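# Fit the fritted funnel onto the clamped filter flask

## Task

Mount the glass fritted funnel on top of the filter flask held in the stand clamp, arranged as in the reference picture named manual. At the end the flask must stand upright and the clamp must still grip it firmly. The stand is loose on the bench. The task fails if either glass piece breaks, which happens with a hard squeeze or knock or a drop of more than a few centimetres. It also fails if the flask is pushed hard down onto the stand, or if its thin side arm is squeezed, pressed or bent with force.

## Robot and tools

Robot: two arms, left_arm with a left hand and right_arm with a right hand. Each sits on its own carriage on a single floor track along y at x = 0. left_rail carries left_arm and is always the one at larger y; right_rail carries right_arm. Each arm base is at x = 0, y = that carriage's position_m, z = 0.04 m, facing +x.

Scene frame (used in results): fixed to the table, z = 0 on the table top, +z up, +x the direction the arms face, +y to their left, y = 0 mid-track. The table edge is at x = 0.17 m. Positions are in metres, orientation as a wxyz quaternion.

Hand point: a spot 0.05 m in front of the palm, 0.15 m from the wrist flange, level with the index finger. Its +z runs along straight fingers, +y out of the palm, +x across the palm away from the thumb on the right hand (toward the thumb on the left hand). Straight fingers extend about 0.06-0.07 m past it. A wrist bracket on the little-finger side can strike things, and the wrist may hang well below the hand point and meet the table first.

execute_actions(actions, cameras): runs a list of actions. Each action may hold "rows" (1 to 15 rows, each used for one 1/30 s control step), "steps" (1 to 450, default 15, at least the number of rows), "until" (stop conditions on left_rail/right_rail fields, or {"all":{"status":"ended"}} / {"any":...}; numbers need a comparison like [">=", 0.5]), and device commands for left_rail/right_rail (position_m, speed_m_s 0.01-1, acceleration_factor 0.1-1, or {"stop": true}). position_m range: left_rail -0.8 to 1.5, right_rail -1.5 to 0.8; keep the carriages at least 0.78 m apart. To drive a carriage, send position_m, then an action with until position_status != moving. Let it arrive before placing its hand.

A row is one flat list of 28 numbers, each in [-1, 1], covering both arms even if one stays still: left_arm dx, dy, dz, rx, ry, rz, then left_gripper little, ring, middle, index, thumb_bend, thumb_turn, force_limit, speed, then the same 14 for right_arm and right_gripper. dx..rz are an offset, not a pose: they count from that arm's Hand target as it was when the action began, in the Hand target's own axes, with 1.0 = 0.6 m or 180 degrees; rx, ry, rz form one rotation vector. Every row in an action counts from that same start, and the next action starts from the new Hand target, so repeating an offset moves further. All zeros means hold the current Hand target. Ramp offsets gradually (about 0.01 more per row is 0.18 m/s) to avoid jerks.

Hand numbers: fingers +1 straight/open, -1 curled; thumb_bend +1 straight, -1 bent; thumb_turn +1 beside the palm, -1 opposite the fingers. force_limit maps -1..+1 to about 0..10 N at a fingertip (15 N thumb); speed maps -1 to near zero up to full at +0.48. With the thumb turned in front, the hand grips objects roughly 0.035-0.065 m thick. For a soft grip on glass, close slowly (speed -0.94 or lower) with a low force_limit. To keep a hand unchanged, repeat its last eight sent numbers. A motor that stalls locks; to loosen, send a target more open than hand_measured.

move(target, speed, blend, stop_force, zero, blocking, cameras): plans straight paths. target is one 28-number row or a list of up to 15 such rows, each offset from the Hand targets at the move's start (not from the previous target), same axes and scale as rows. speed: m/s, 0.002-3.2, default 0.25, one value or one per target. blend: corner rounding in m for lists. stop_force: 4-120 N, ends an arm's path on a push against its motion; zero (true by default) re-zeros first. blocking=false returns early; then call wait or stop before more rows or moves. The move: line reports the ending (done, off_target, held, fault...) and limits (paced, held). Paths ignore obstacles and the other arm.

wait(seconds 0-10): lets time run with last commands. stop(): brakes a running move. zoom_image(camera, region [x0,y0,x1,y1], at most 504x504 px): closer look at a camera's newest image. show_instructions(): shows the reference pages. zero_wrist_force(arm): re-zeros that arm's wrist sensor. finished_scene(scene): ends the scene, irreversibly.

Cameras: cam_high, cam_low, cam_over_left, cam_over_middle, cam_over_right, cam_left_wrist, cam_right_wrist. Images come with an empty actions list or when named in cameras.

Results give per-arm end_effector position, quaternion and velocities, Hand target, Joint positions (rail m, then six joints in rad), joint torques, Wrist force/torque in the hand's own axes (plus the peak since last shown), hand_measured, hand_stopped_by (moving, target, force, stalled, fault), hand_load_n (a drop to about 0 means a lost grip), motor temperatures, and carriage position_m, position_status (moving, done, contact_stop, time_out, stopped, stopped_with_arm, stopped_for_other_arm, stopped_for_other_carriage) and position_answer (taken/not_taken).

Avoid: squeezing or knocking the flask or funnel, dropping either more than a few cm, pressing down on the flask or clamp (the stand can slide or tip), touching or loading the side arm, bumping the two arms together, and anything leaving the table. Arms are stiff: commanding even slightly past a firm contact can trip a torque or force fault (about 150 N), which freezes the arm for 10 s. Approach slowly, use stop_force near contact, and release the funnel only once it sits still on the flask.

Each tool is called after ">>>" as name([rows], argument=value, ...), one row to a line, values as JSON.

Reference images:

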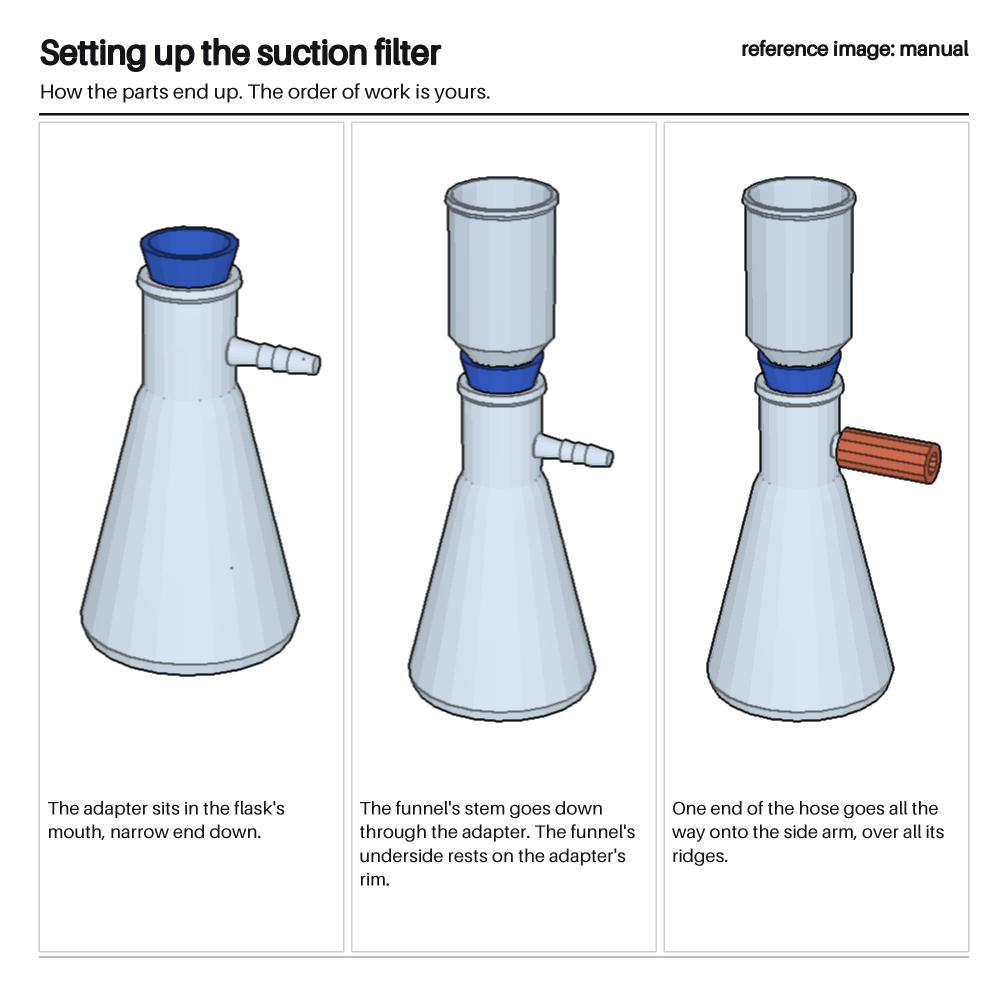

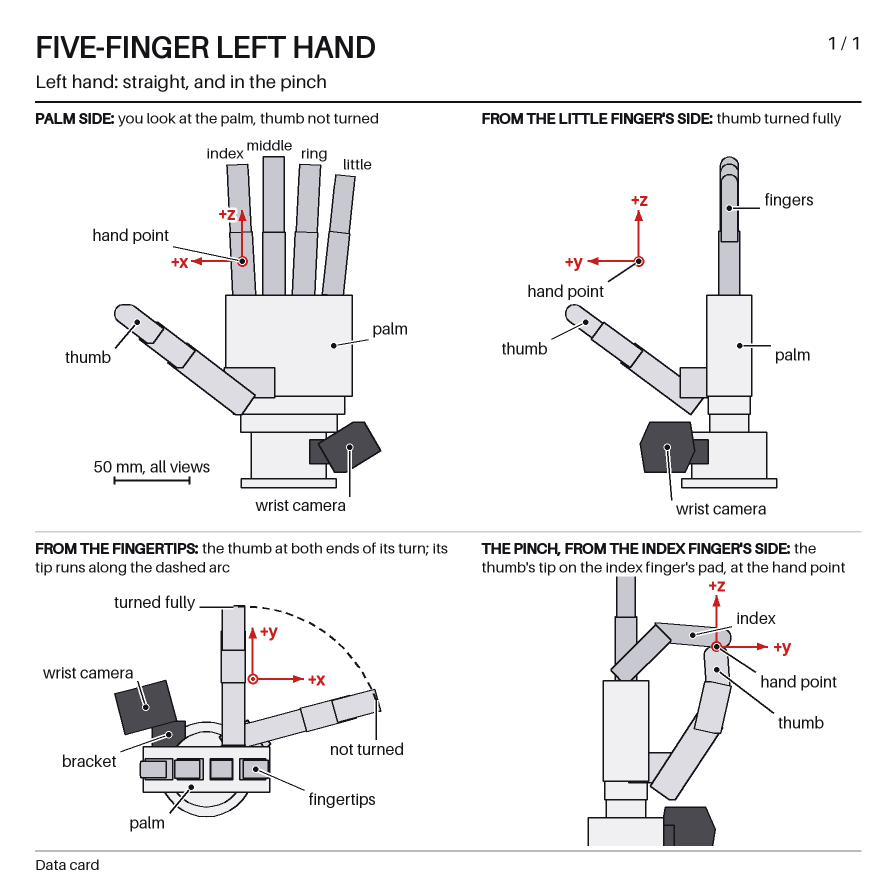

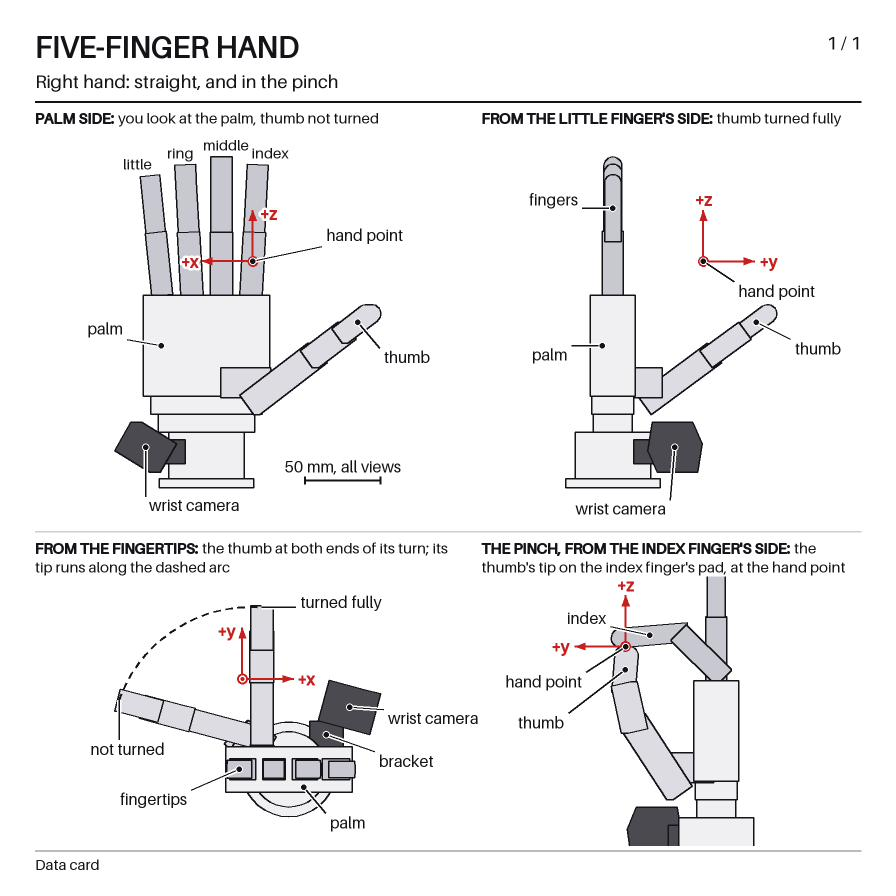

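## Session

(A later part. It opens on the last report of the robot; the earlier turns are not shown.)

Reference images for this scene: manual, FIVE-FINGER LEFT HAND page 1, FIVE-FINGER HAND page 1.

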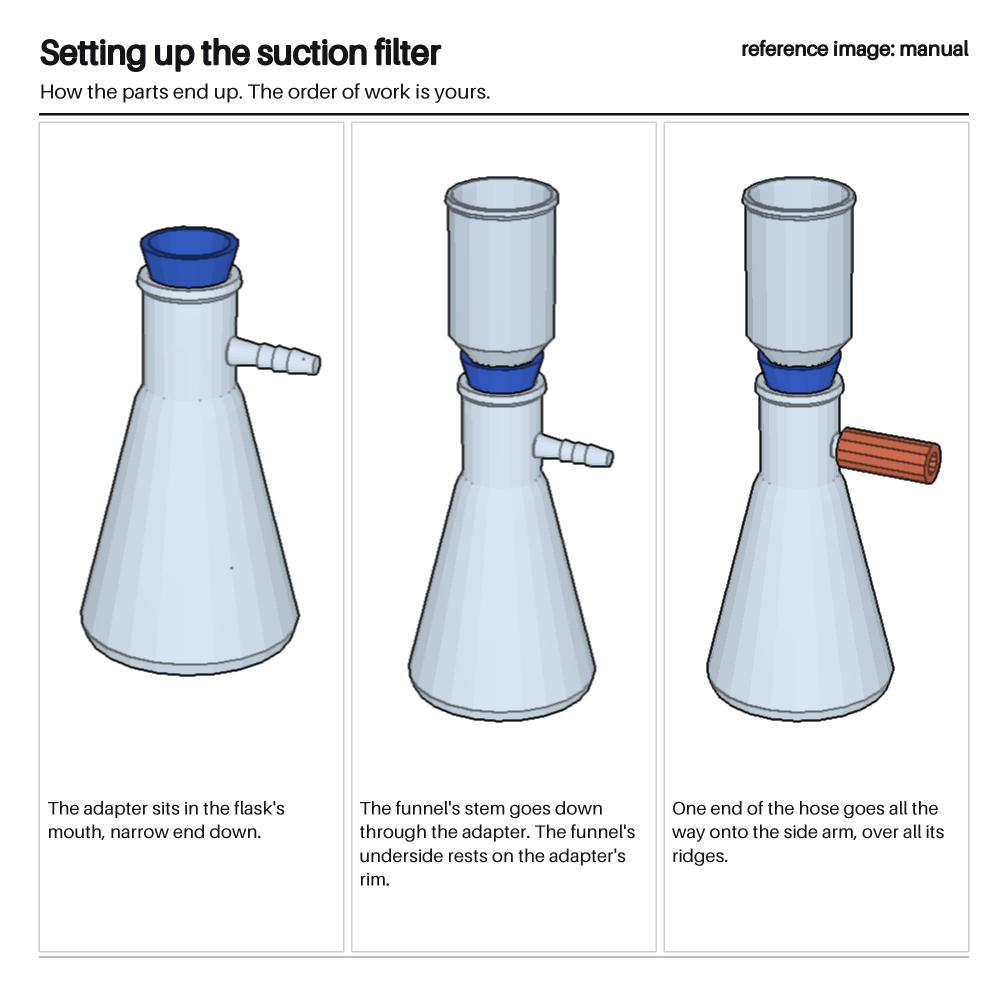

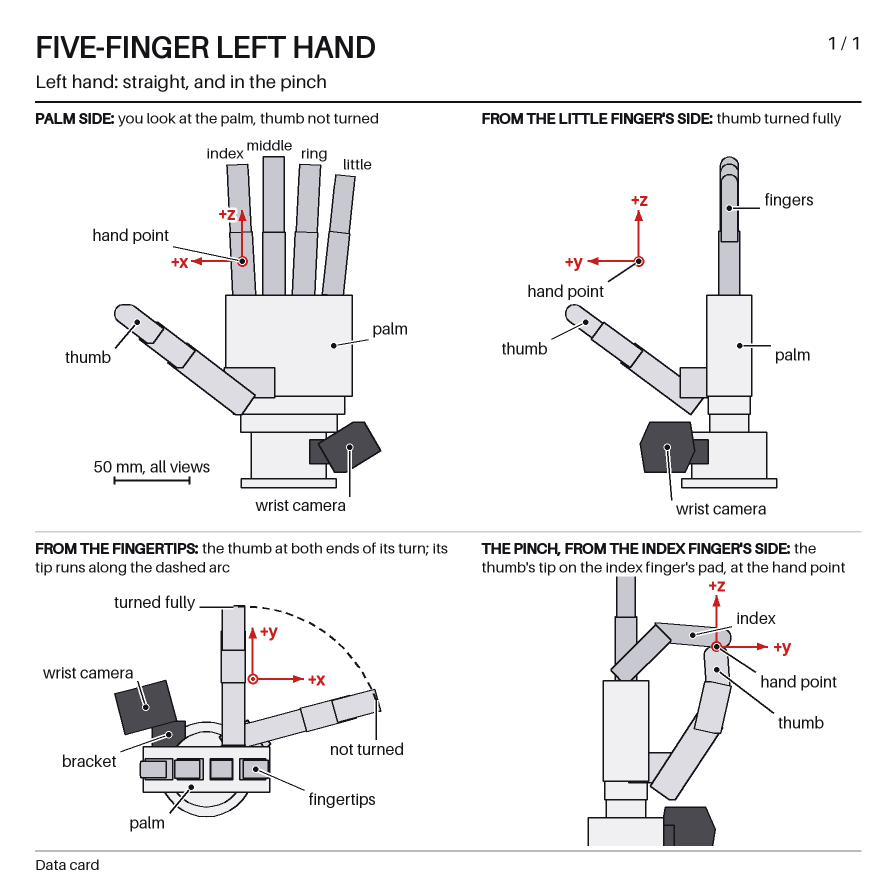

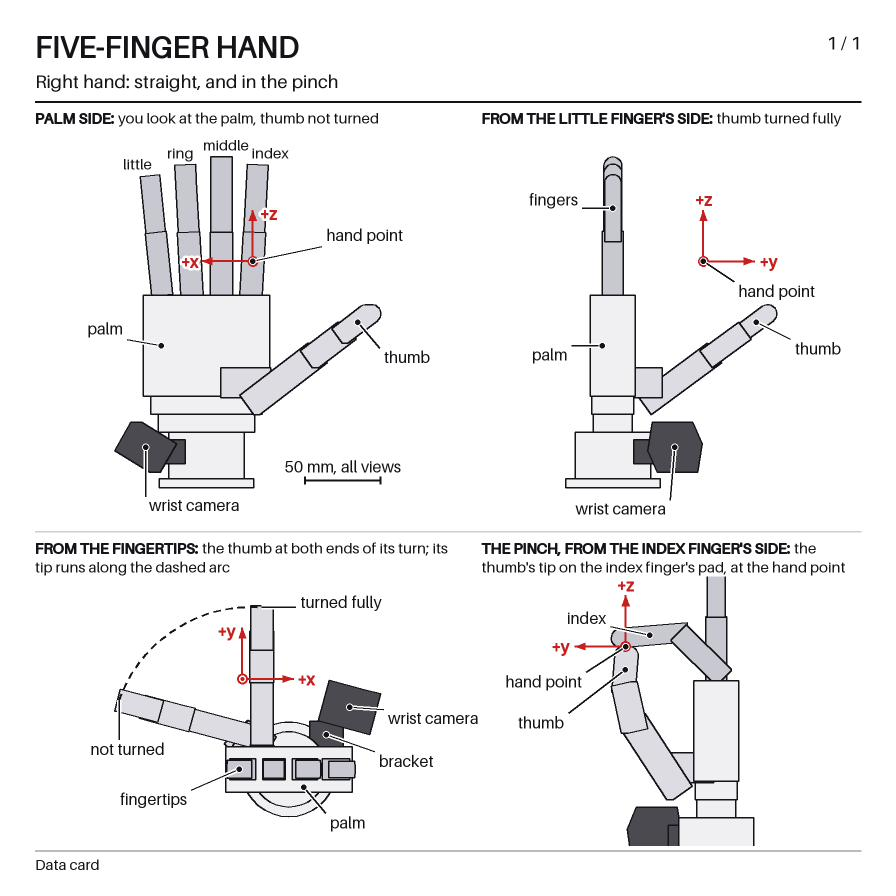

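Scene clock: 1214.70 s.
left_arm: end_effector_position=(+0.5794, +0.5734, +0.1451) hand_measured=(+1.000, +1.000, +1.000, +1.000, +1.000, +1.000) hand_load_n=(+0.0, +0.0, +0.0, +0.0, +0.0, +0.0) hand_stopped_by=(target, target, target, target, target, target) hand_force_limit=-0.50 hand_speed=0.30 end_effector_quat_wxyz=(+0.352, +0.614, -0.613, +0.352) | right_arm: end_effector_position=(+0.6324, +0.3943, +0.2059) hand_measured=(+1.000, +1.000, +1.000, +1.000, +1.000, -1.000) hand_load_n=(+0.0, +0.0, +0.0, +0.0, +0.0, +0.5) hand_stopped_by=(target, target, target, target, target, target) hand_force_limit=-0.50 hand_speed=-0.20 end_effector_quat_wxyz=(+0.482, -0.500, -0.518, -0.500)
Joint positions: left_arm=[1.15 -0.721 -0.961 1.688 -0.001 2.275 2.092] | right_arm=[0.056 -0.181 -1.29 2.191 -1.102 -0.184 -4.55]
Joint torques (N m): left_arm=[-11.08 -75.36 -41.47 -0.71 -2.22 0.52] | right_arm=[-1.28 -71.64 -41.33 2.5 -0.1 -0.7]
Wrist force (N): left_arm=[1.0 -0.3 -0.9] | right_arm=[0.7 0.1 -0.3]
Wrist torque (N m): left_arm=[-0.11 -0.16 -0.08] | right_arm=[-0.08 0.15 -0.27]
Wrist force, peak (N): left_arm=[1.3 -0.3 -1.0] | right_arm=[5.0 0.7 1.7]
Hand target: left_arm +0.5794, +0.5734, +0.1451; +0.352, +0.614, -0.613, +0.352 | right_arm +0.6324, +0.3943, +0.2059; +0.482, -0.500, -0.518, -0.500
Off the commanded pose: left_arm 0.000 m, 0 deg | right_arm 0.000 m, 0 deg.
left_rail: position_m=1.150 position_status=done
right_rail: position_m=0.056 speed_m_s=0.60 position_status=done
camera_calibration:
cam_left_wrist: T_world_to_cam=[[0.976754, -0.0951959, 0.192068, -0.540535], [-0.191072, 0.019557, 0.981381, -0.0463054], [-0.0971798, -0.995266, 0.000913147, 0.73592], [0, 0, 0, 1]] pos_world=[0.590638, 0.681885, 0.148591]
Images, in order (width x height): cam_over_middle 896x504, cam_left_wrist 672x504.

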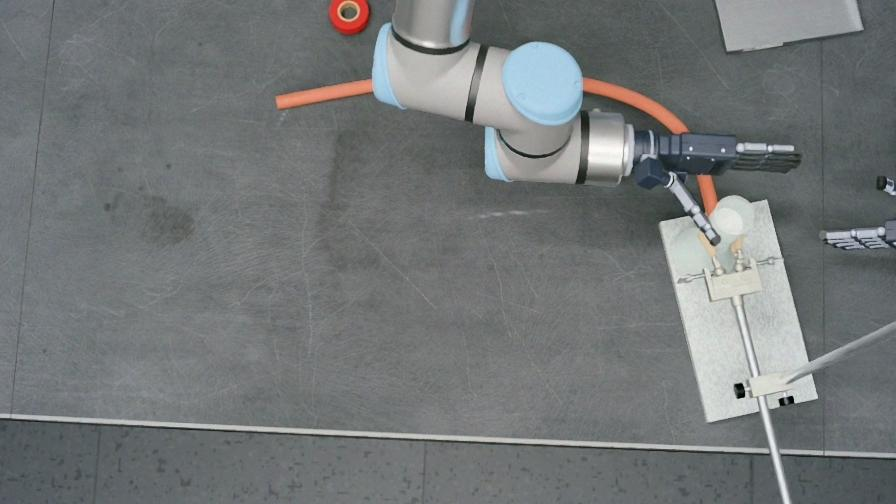

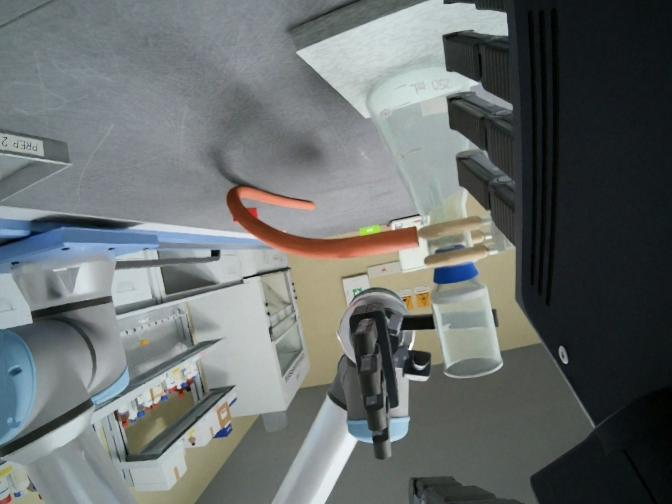

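>>> move([
  [0,0,0,0,0,0,1,1,1,1,1,1,-0.5,0.3,-0.0007,0,-0.02,0,0,0,1,1,1,1,1,-1,-0.5,-0.2],
  [0,0,0,0,0,0,1,1,1,1,1,1,-0.5,0.3,0.0285,0.0012,-0.1345,0,0,0,1,1,1,1,1,-1,-0.5,-0.2],
], speed=[0.02,0.1], cameras=["cam_left_wrist","cam_over_middle","cam_low","cam_right_wrist"])

>>> zoom_image(camera="cam_left_wrist", region=[380, 200, 520, 390])

>>> zoom_image(camera="cam_low", region=[505, 155, 585, 285])

>>> zoom_image(camera="cam_over_middle", region=[670, 170, 790, 290])

Scene clock: 1224.30 s.
left_arm: end_effector_position=(+0.5794, +0.5734, +0.1451) hand_measured=(+1.000, +1.000, +1.000, +1.000, +1.000, +1.000) hand_load_n=(+0.0, +0.0, +0.0, +0.0, +0.0, +0.0) hand_stopped_by=(target, target, target, target, target, target) hand_force_limit=-0.50 hand_speed=0.30 end_effector_quat_wxyz=(+0.352, +0.614, -0.613, +0.352) | right_arm: end_effector_position=(+0.6325, +0.3143, +0.2259) hand_measured=(+1.000, +1.000, +1.000, +1.000, +1.000, -1.000) hand_load_n=(+0.0, +0.0, +0.0, +0.0, +0.0, +0.0) hand_stopped_by=(target, target, target, target, target, target) hand_force_limit=-0.50 hand_speed=-0.20 end_effector_quat_wxyz=(+0.482, -0.500, -0.518, -0.500)
Joint positions: left_arm=[1.15 -0.721 -0.961 1.688 -0.001 2.275 2.092] | right_arm=[0.056 -0.322 -1.317 2.169 -0.968 -0.324 -4.639]
Joint torques (N m): left_arm=[-10.85 -77.17 -41.01 -0.54 -1.68 0.35] | right_arm=[-8.97 -71.75 -43.09 4.07 -3.06 -3.15]
Wrist force (N): left_arm=[0.8 -0.2 -0.7] | right_arm=[0.6 -0.2 -0.5]
Wrist torque (N m): left_arm=[-0.11 -0.14 -0.09] | right_arm=[-0.08 0.20 0.00]
Wrist force, peak (N): left_arm=[1.2 -0.4 -1.2] | right_arm=[0.7 1.3 -0.9]
Hand target: left_arm +0.5794, +0.5734, +0.1451; +0.352, +0.614, -0.613, +0.352 | right_arm +0.6325, +0.3142, +0.2259; +0.482, -0.500, -0.518, -0.500
Off the commanded pose: left_arm 0.000 m, 0 deg | right_arm 0.000 m, 0 deg.
left_rail: position_m=1.150 position_status=done
right_rail: position_m=0.056 speed_m_s=0.60 position_status=done
move: done
camera_calibration:
cam_left_wrist: T_world_to_cam=[[0.976754, -0.0951959, 0.192068, -0.540535], [-0.191072, 0.019557, 0.981381, -0.0463054], [-0.0971798, -0.995266, 0.000913147, 0.73592], [0, 0, 0, 1]] pos_world=[0.590638, 0.681885, 0.148591]
cam_right_wrist: T_world_to_cam=[[0.943672, -0.00178014, 0.330877, -0.674646], [0.284379, -0.506838, -0.813784, 0.164495], [0.16915, 0.86204, -0.477782, -0.155441], [0, 0, 0, 1]] pos_world=[0.616158, 0.216167, 0.282821]
Images, in order (width x height): cam_low 896x504, cam_over_middle 896x504, cam_left_wrist 672x504, cam_right_wrist 672x504.

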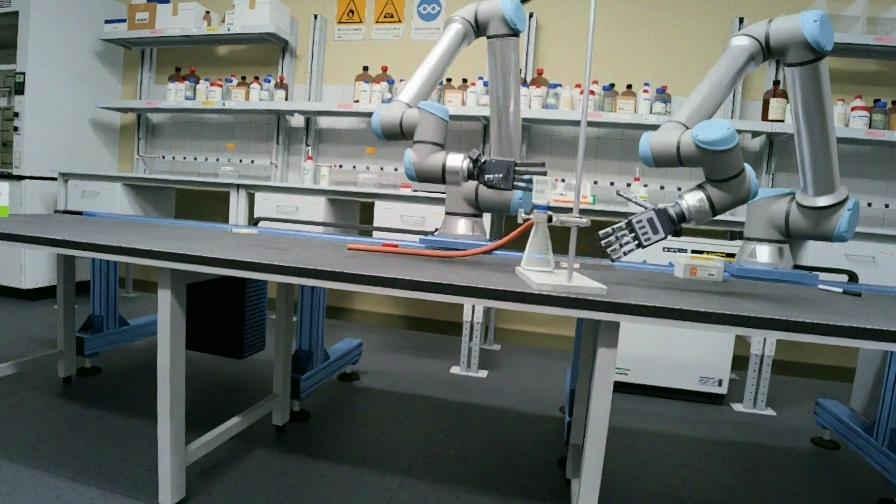

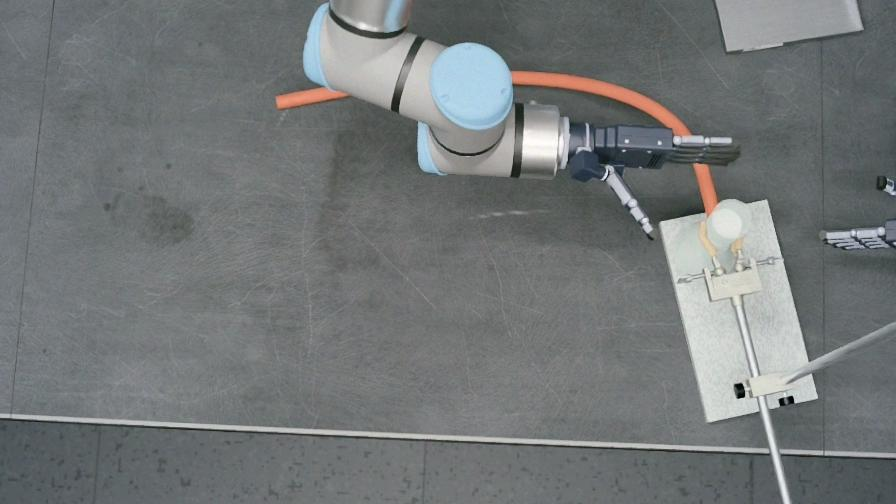

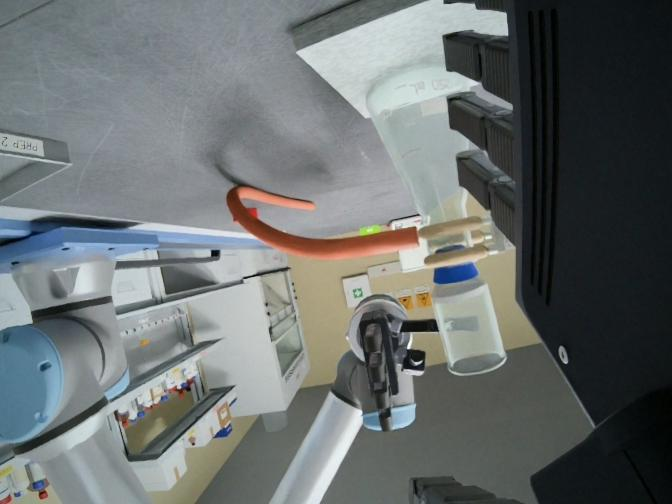

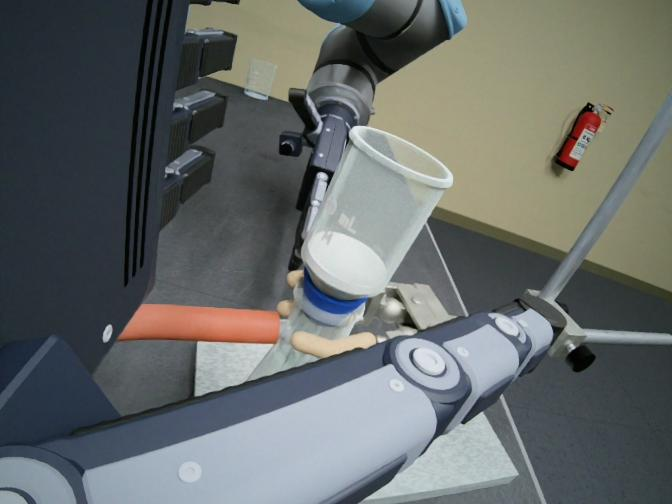

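Scaled by 2.653 from the camera's 672x504 image, which has a finer 960x720 frame.

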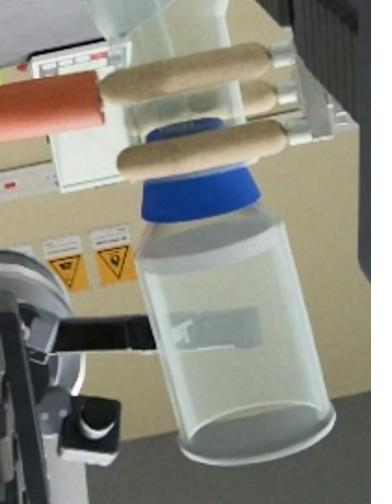

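Scaled by 3.877 from the camera's 896x504 image, which has a finer 1280x720 frame.

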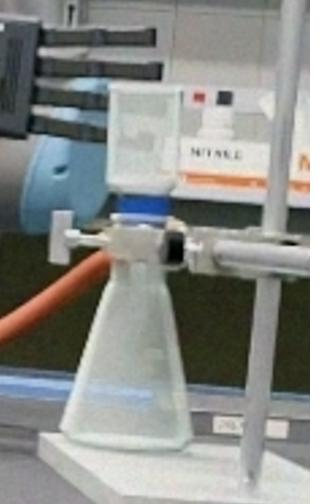

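Scaled by 4.200 from the camera's 896x504 image, which has a finer 1280x720 frame.

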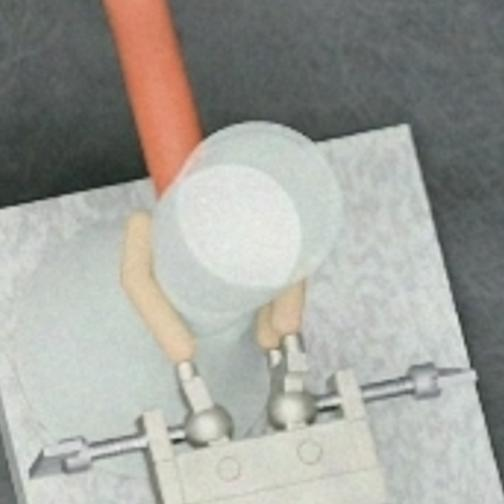

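>>> wait(seconds=0.5, cameras=["cam_left_wrist","cam_low"])

>>> zoom_image(camera="cam_left_wrist", region=[340, 100, 520, 390])

Scene clock: 1248.23 s.
left_arm: end_effector_position=(+0.5794, +0.5734, +0.1451) hand_measured=(+1.000, +1.000, +1.000, +1.000, +1.000, +1.000) hand_load_n=(+0.0, +0.0, +0.0, +0.0, +0.0, +0.0) hand_stopped_by=(target, target, target, target, target, target) hand_force_limit=-0.50 hand_speed=0.30 end_effector_quat_wxyz=(+0.352, +0.614, -0.613, +0.352) | right_arm: end_effector_position=(+0.6325, +0.3142, +0.2259) hand_measured=(+1.000, +1.000, +1.000, +1.000, +1.000, -1.000) hand_load_n=(+0.0, +0.0, -0.5, +0.0, +0.0, +0.0) hand_stopped_by=(target, target, target, target, target, target) hand_force_limit=-0.50 hand_speed=-0.20 end_effector_quat_wxyz=(+0.482, -0.500, -0.518, -0.500)
Joint positions: left_arm=[1.15 -0.721 -0.961 1.688 -0.001 2.275 2.092] | right_arm=[0.056 -0.323 -1.317 2.169 -0.968 -0.324 -4.639]
Joint torques (N m): left_arm=[-9.64 -74 -40.19 -0.64 -1.62 -0.02] | right_arm=[-12.93 -74.79 -42.88 3.8 -3.08 -2.98]
Wrist force (N): left_arm=[0.8 -0.6 -0.5] | right_arm=[0.5 0.3 -0.3]
Wrist torque (N m): left_arm=[-0.17 -0.12 -0.08] | right_arm=[-0.03 0.22 0.00]
Wrist force, peak (N): left_arm=[1.3 -0.4 -0.8] | right_arm=[1.4 0.0 0.0]
Hand target: left_arm +0.5794, +0.5734, +0.1451; +0.352, +0.614, -0.613, +0.352 | right_arm +0.6325, +0.3142, +0.2259; +0.482, -0.500, -0.518, -0.500
Off the commanded pose: left_arm 0.000 m, 0 deg | right_arm 0.000 m, 0 deg.
left_rail: position_m=1.150 position_status=done
right_rail: position_m=0.056 speed_m_s=0.60 position_status=done
wait: 0.50 s; at rest from the start
camera_calibration:
cam_left_wrist: T_world_to_cam=[[0.976754, -0.0951959, 0.192068, -0.540535], [-0.191072, 0.019557, 0.981381, -0.0463054], [-0.0971798, -0.995266, 0.000913147, 0.73592], [0, 0, 0, 1]] pos_world=[0.590638, 0.681885, 0.148591]
Images, in order (width x height): cam_low 896x504, cam_left_wrist 672x504.

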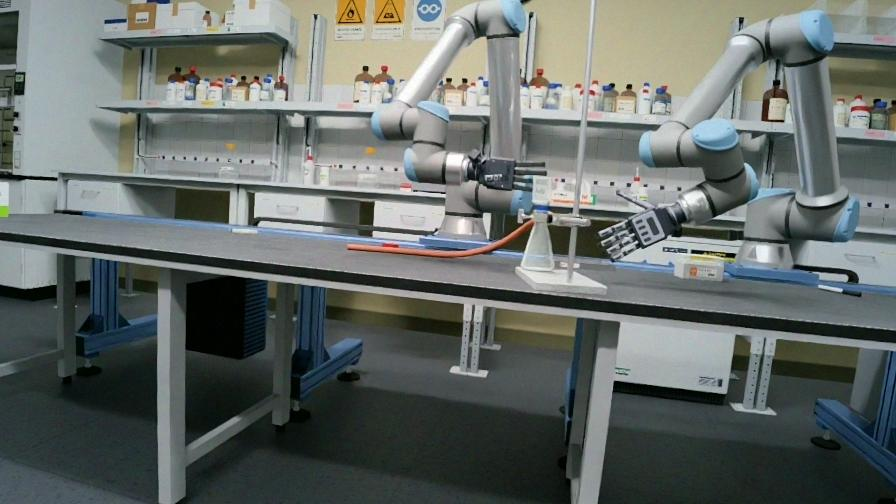

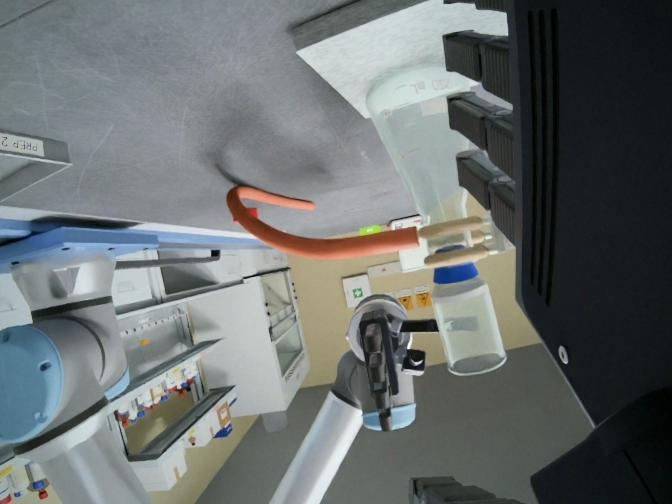

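Scaled by 1.738 from the camera's 672x504 image, which has a finer 960x720 frame.

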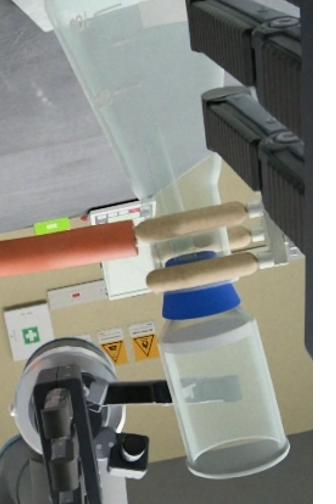

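>>> zoom_image(camera="cam_left_wrist", region=[390, 205, 450, 275])

>>> execute_actions(actions=[], cameras=["cam_right_wrist","cam_over_middle"])

>>> zoom_image(camera="cam_right_wrist", region=[240, 260, 380, 380])

>>> zoom_image(camera="cam_over_middle", region=[690, 190, 750, 250])

Scaled by 7.200 from the camera's 672x504 image, which has a finer 960x720 frame.

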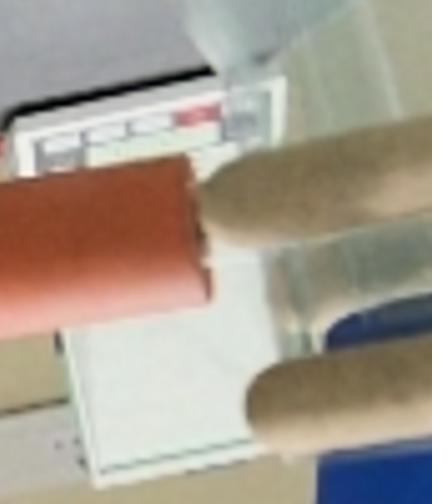

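Scene clock: 1254.07 s.
left_arm: end_effector_position=(+0.5794, +0.5734, +0.1451) hand_measured=(+1.000, +1.000, +1.000, +1.000, +1.000, +1.000) hand_load_n=(-0.5, +0.0, +0.0, +0.0, -0.5, +0.0) hand_stopped_by=(target, target, target, target, target, target) hand_force_limit=-0.50 hand_speed=0.30 end_effector_quat_wxyz=(+0.352, +0.614, -0.613, +0.352) | right_arm: end_effector_position=(+0.6325, +0.3142, +0.2259) hand_measured=(+1.000, +1.000, +1.000, +1.000, +1.000, -1.000) hand_load_n=(+0.0, +0.0, +0.0, +0.0, +0.0, +0.0) hand_stopped_by=(target, target, target, target, target, target) hand_force_limit=-0.50 hand_speed=-0.20 end_effector_quat_wxyz=(+0.482, -0.500, -0.518, -0.500)
Joint positions: left_arm=[1.15 -0.721 -0.961 1.688 -0.001 2.275 2.092] | right_arm=[0.056 -0.323 -1.317 2.169 -0.968 -0.324 -4.639]
Joint velocities: within noise
Joint torques (N m): left_arm=[-11.27 -76.1 -41.38 -0.69 -2.16 0.33] | right_arm=[-10.13 -73.93 -43.72 3.95 -3.03 -2.99]
Motor temperatures (°C): left_arm=[32 29 28 34 33 33] | right_arm=[30 25 29 39 32 36]
Wrist force (N): left_arm=[1.0 -0.2 -0.7] | right_arm=[0.9 0.7 -0.4]
Wrist torque (N m): left_arm=[-0.10 -0.17 -0.07] | right_arm=[0.04 0.14 0.03]
Wrist force, peak (N): left_arm=[1.3 -0.4 -1.0] | right_arm=[1.5 0.2 0.0]
Hand target: left_arm +0.5794, +0.5734, +0.1451; +0.352, +0.614, -0.613, +0.352 | right_arm +0.6325, +0.3142, +0.2259; +0.482, -0.500, -0.518, -0.500
Off the commanded pose: left_arm 0.000 m, 0 deg | right_arm 0.000 m, 0 deg.
left_rail: position_m=1.150 position_status=done
right_rail: position_m=0.056 speed_m_s=0.60 position_status=done
camera_calibration:
cam_right_wrist: T_world_to_cam=[[0.943672, -0.00178014, 0.330877, -0.674679], [0.284379, -0.506838, -0.813784, 0.164526], [0.16915, 0.86204, -0.477782, -0.155307], [0, 0, 0, 1]] pos_world=[0.616158, 0.216067, 0.282921]
Images, in order (width x height): cam_over_middle 896x504, cam_right_wrist 672x504.

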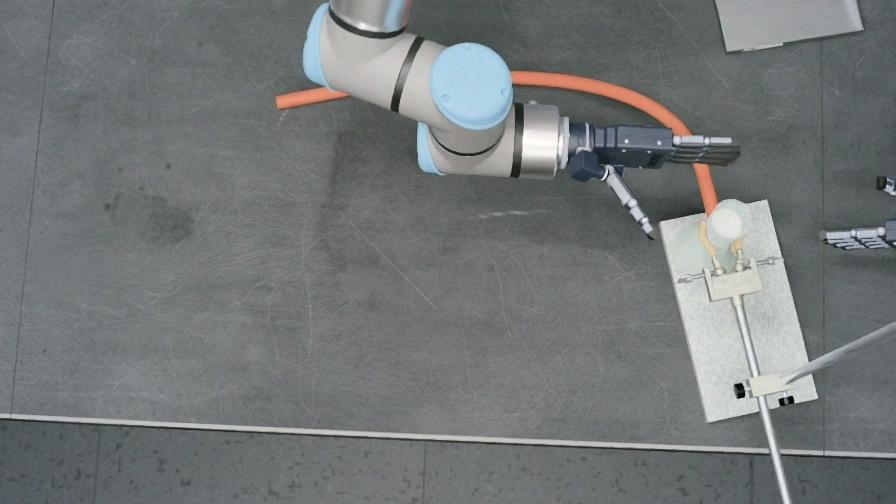

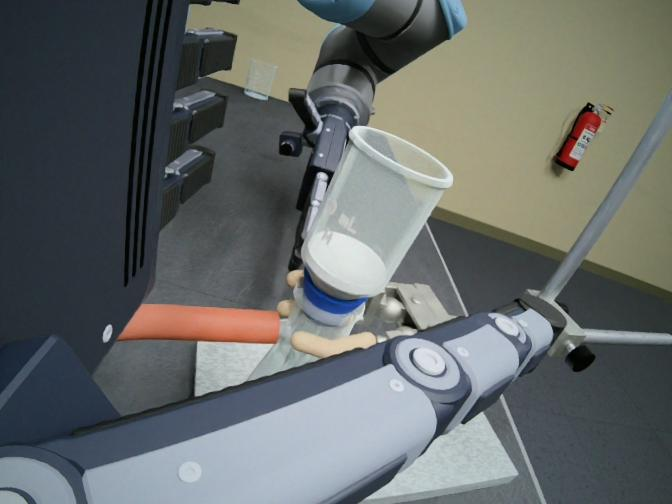

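Scaled by 3.600 from the camera's 672x504 image, which has a finer 960x720 frame.

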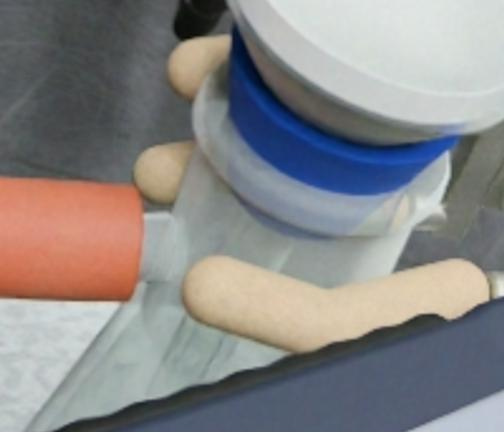

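Scaled by 8.400 from the camera's 896x504 image, which has a finer 1280x720 frame.

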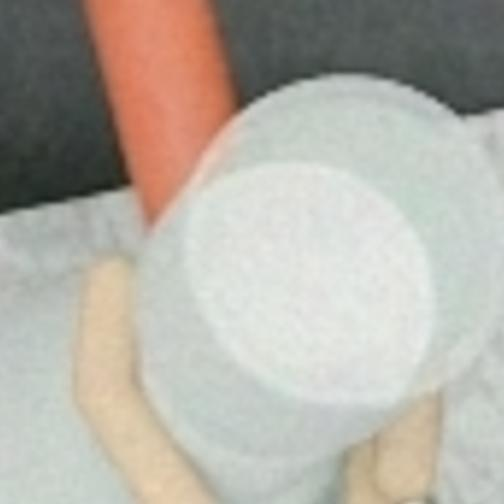

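>>> finished_scene()

The scene is finished: the task was done.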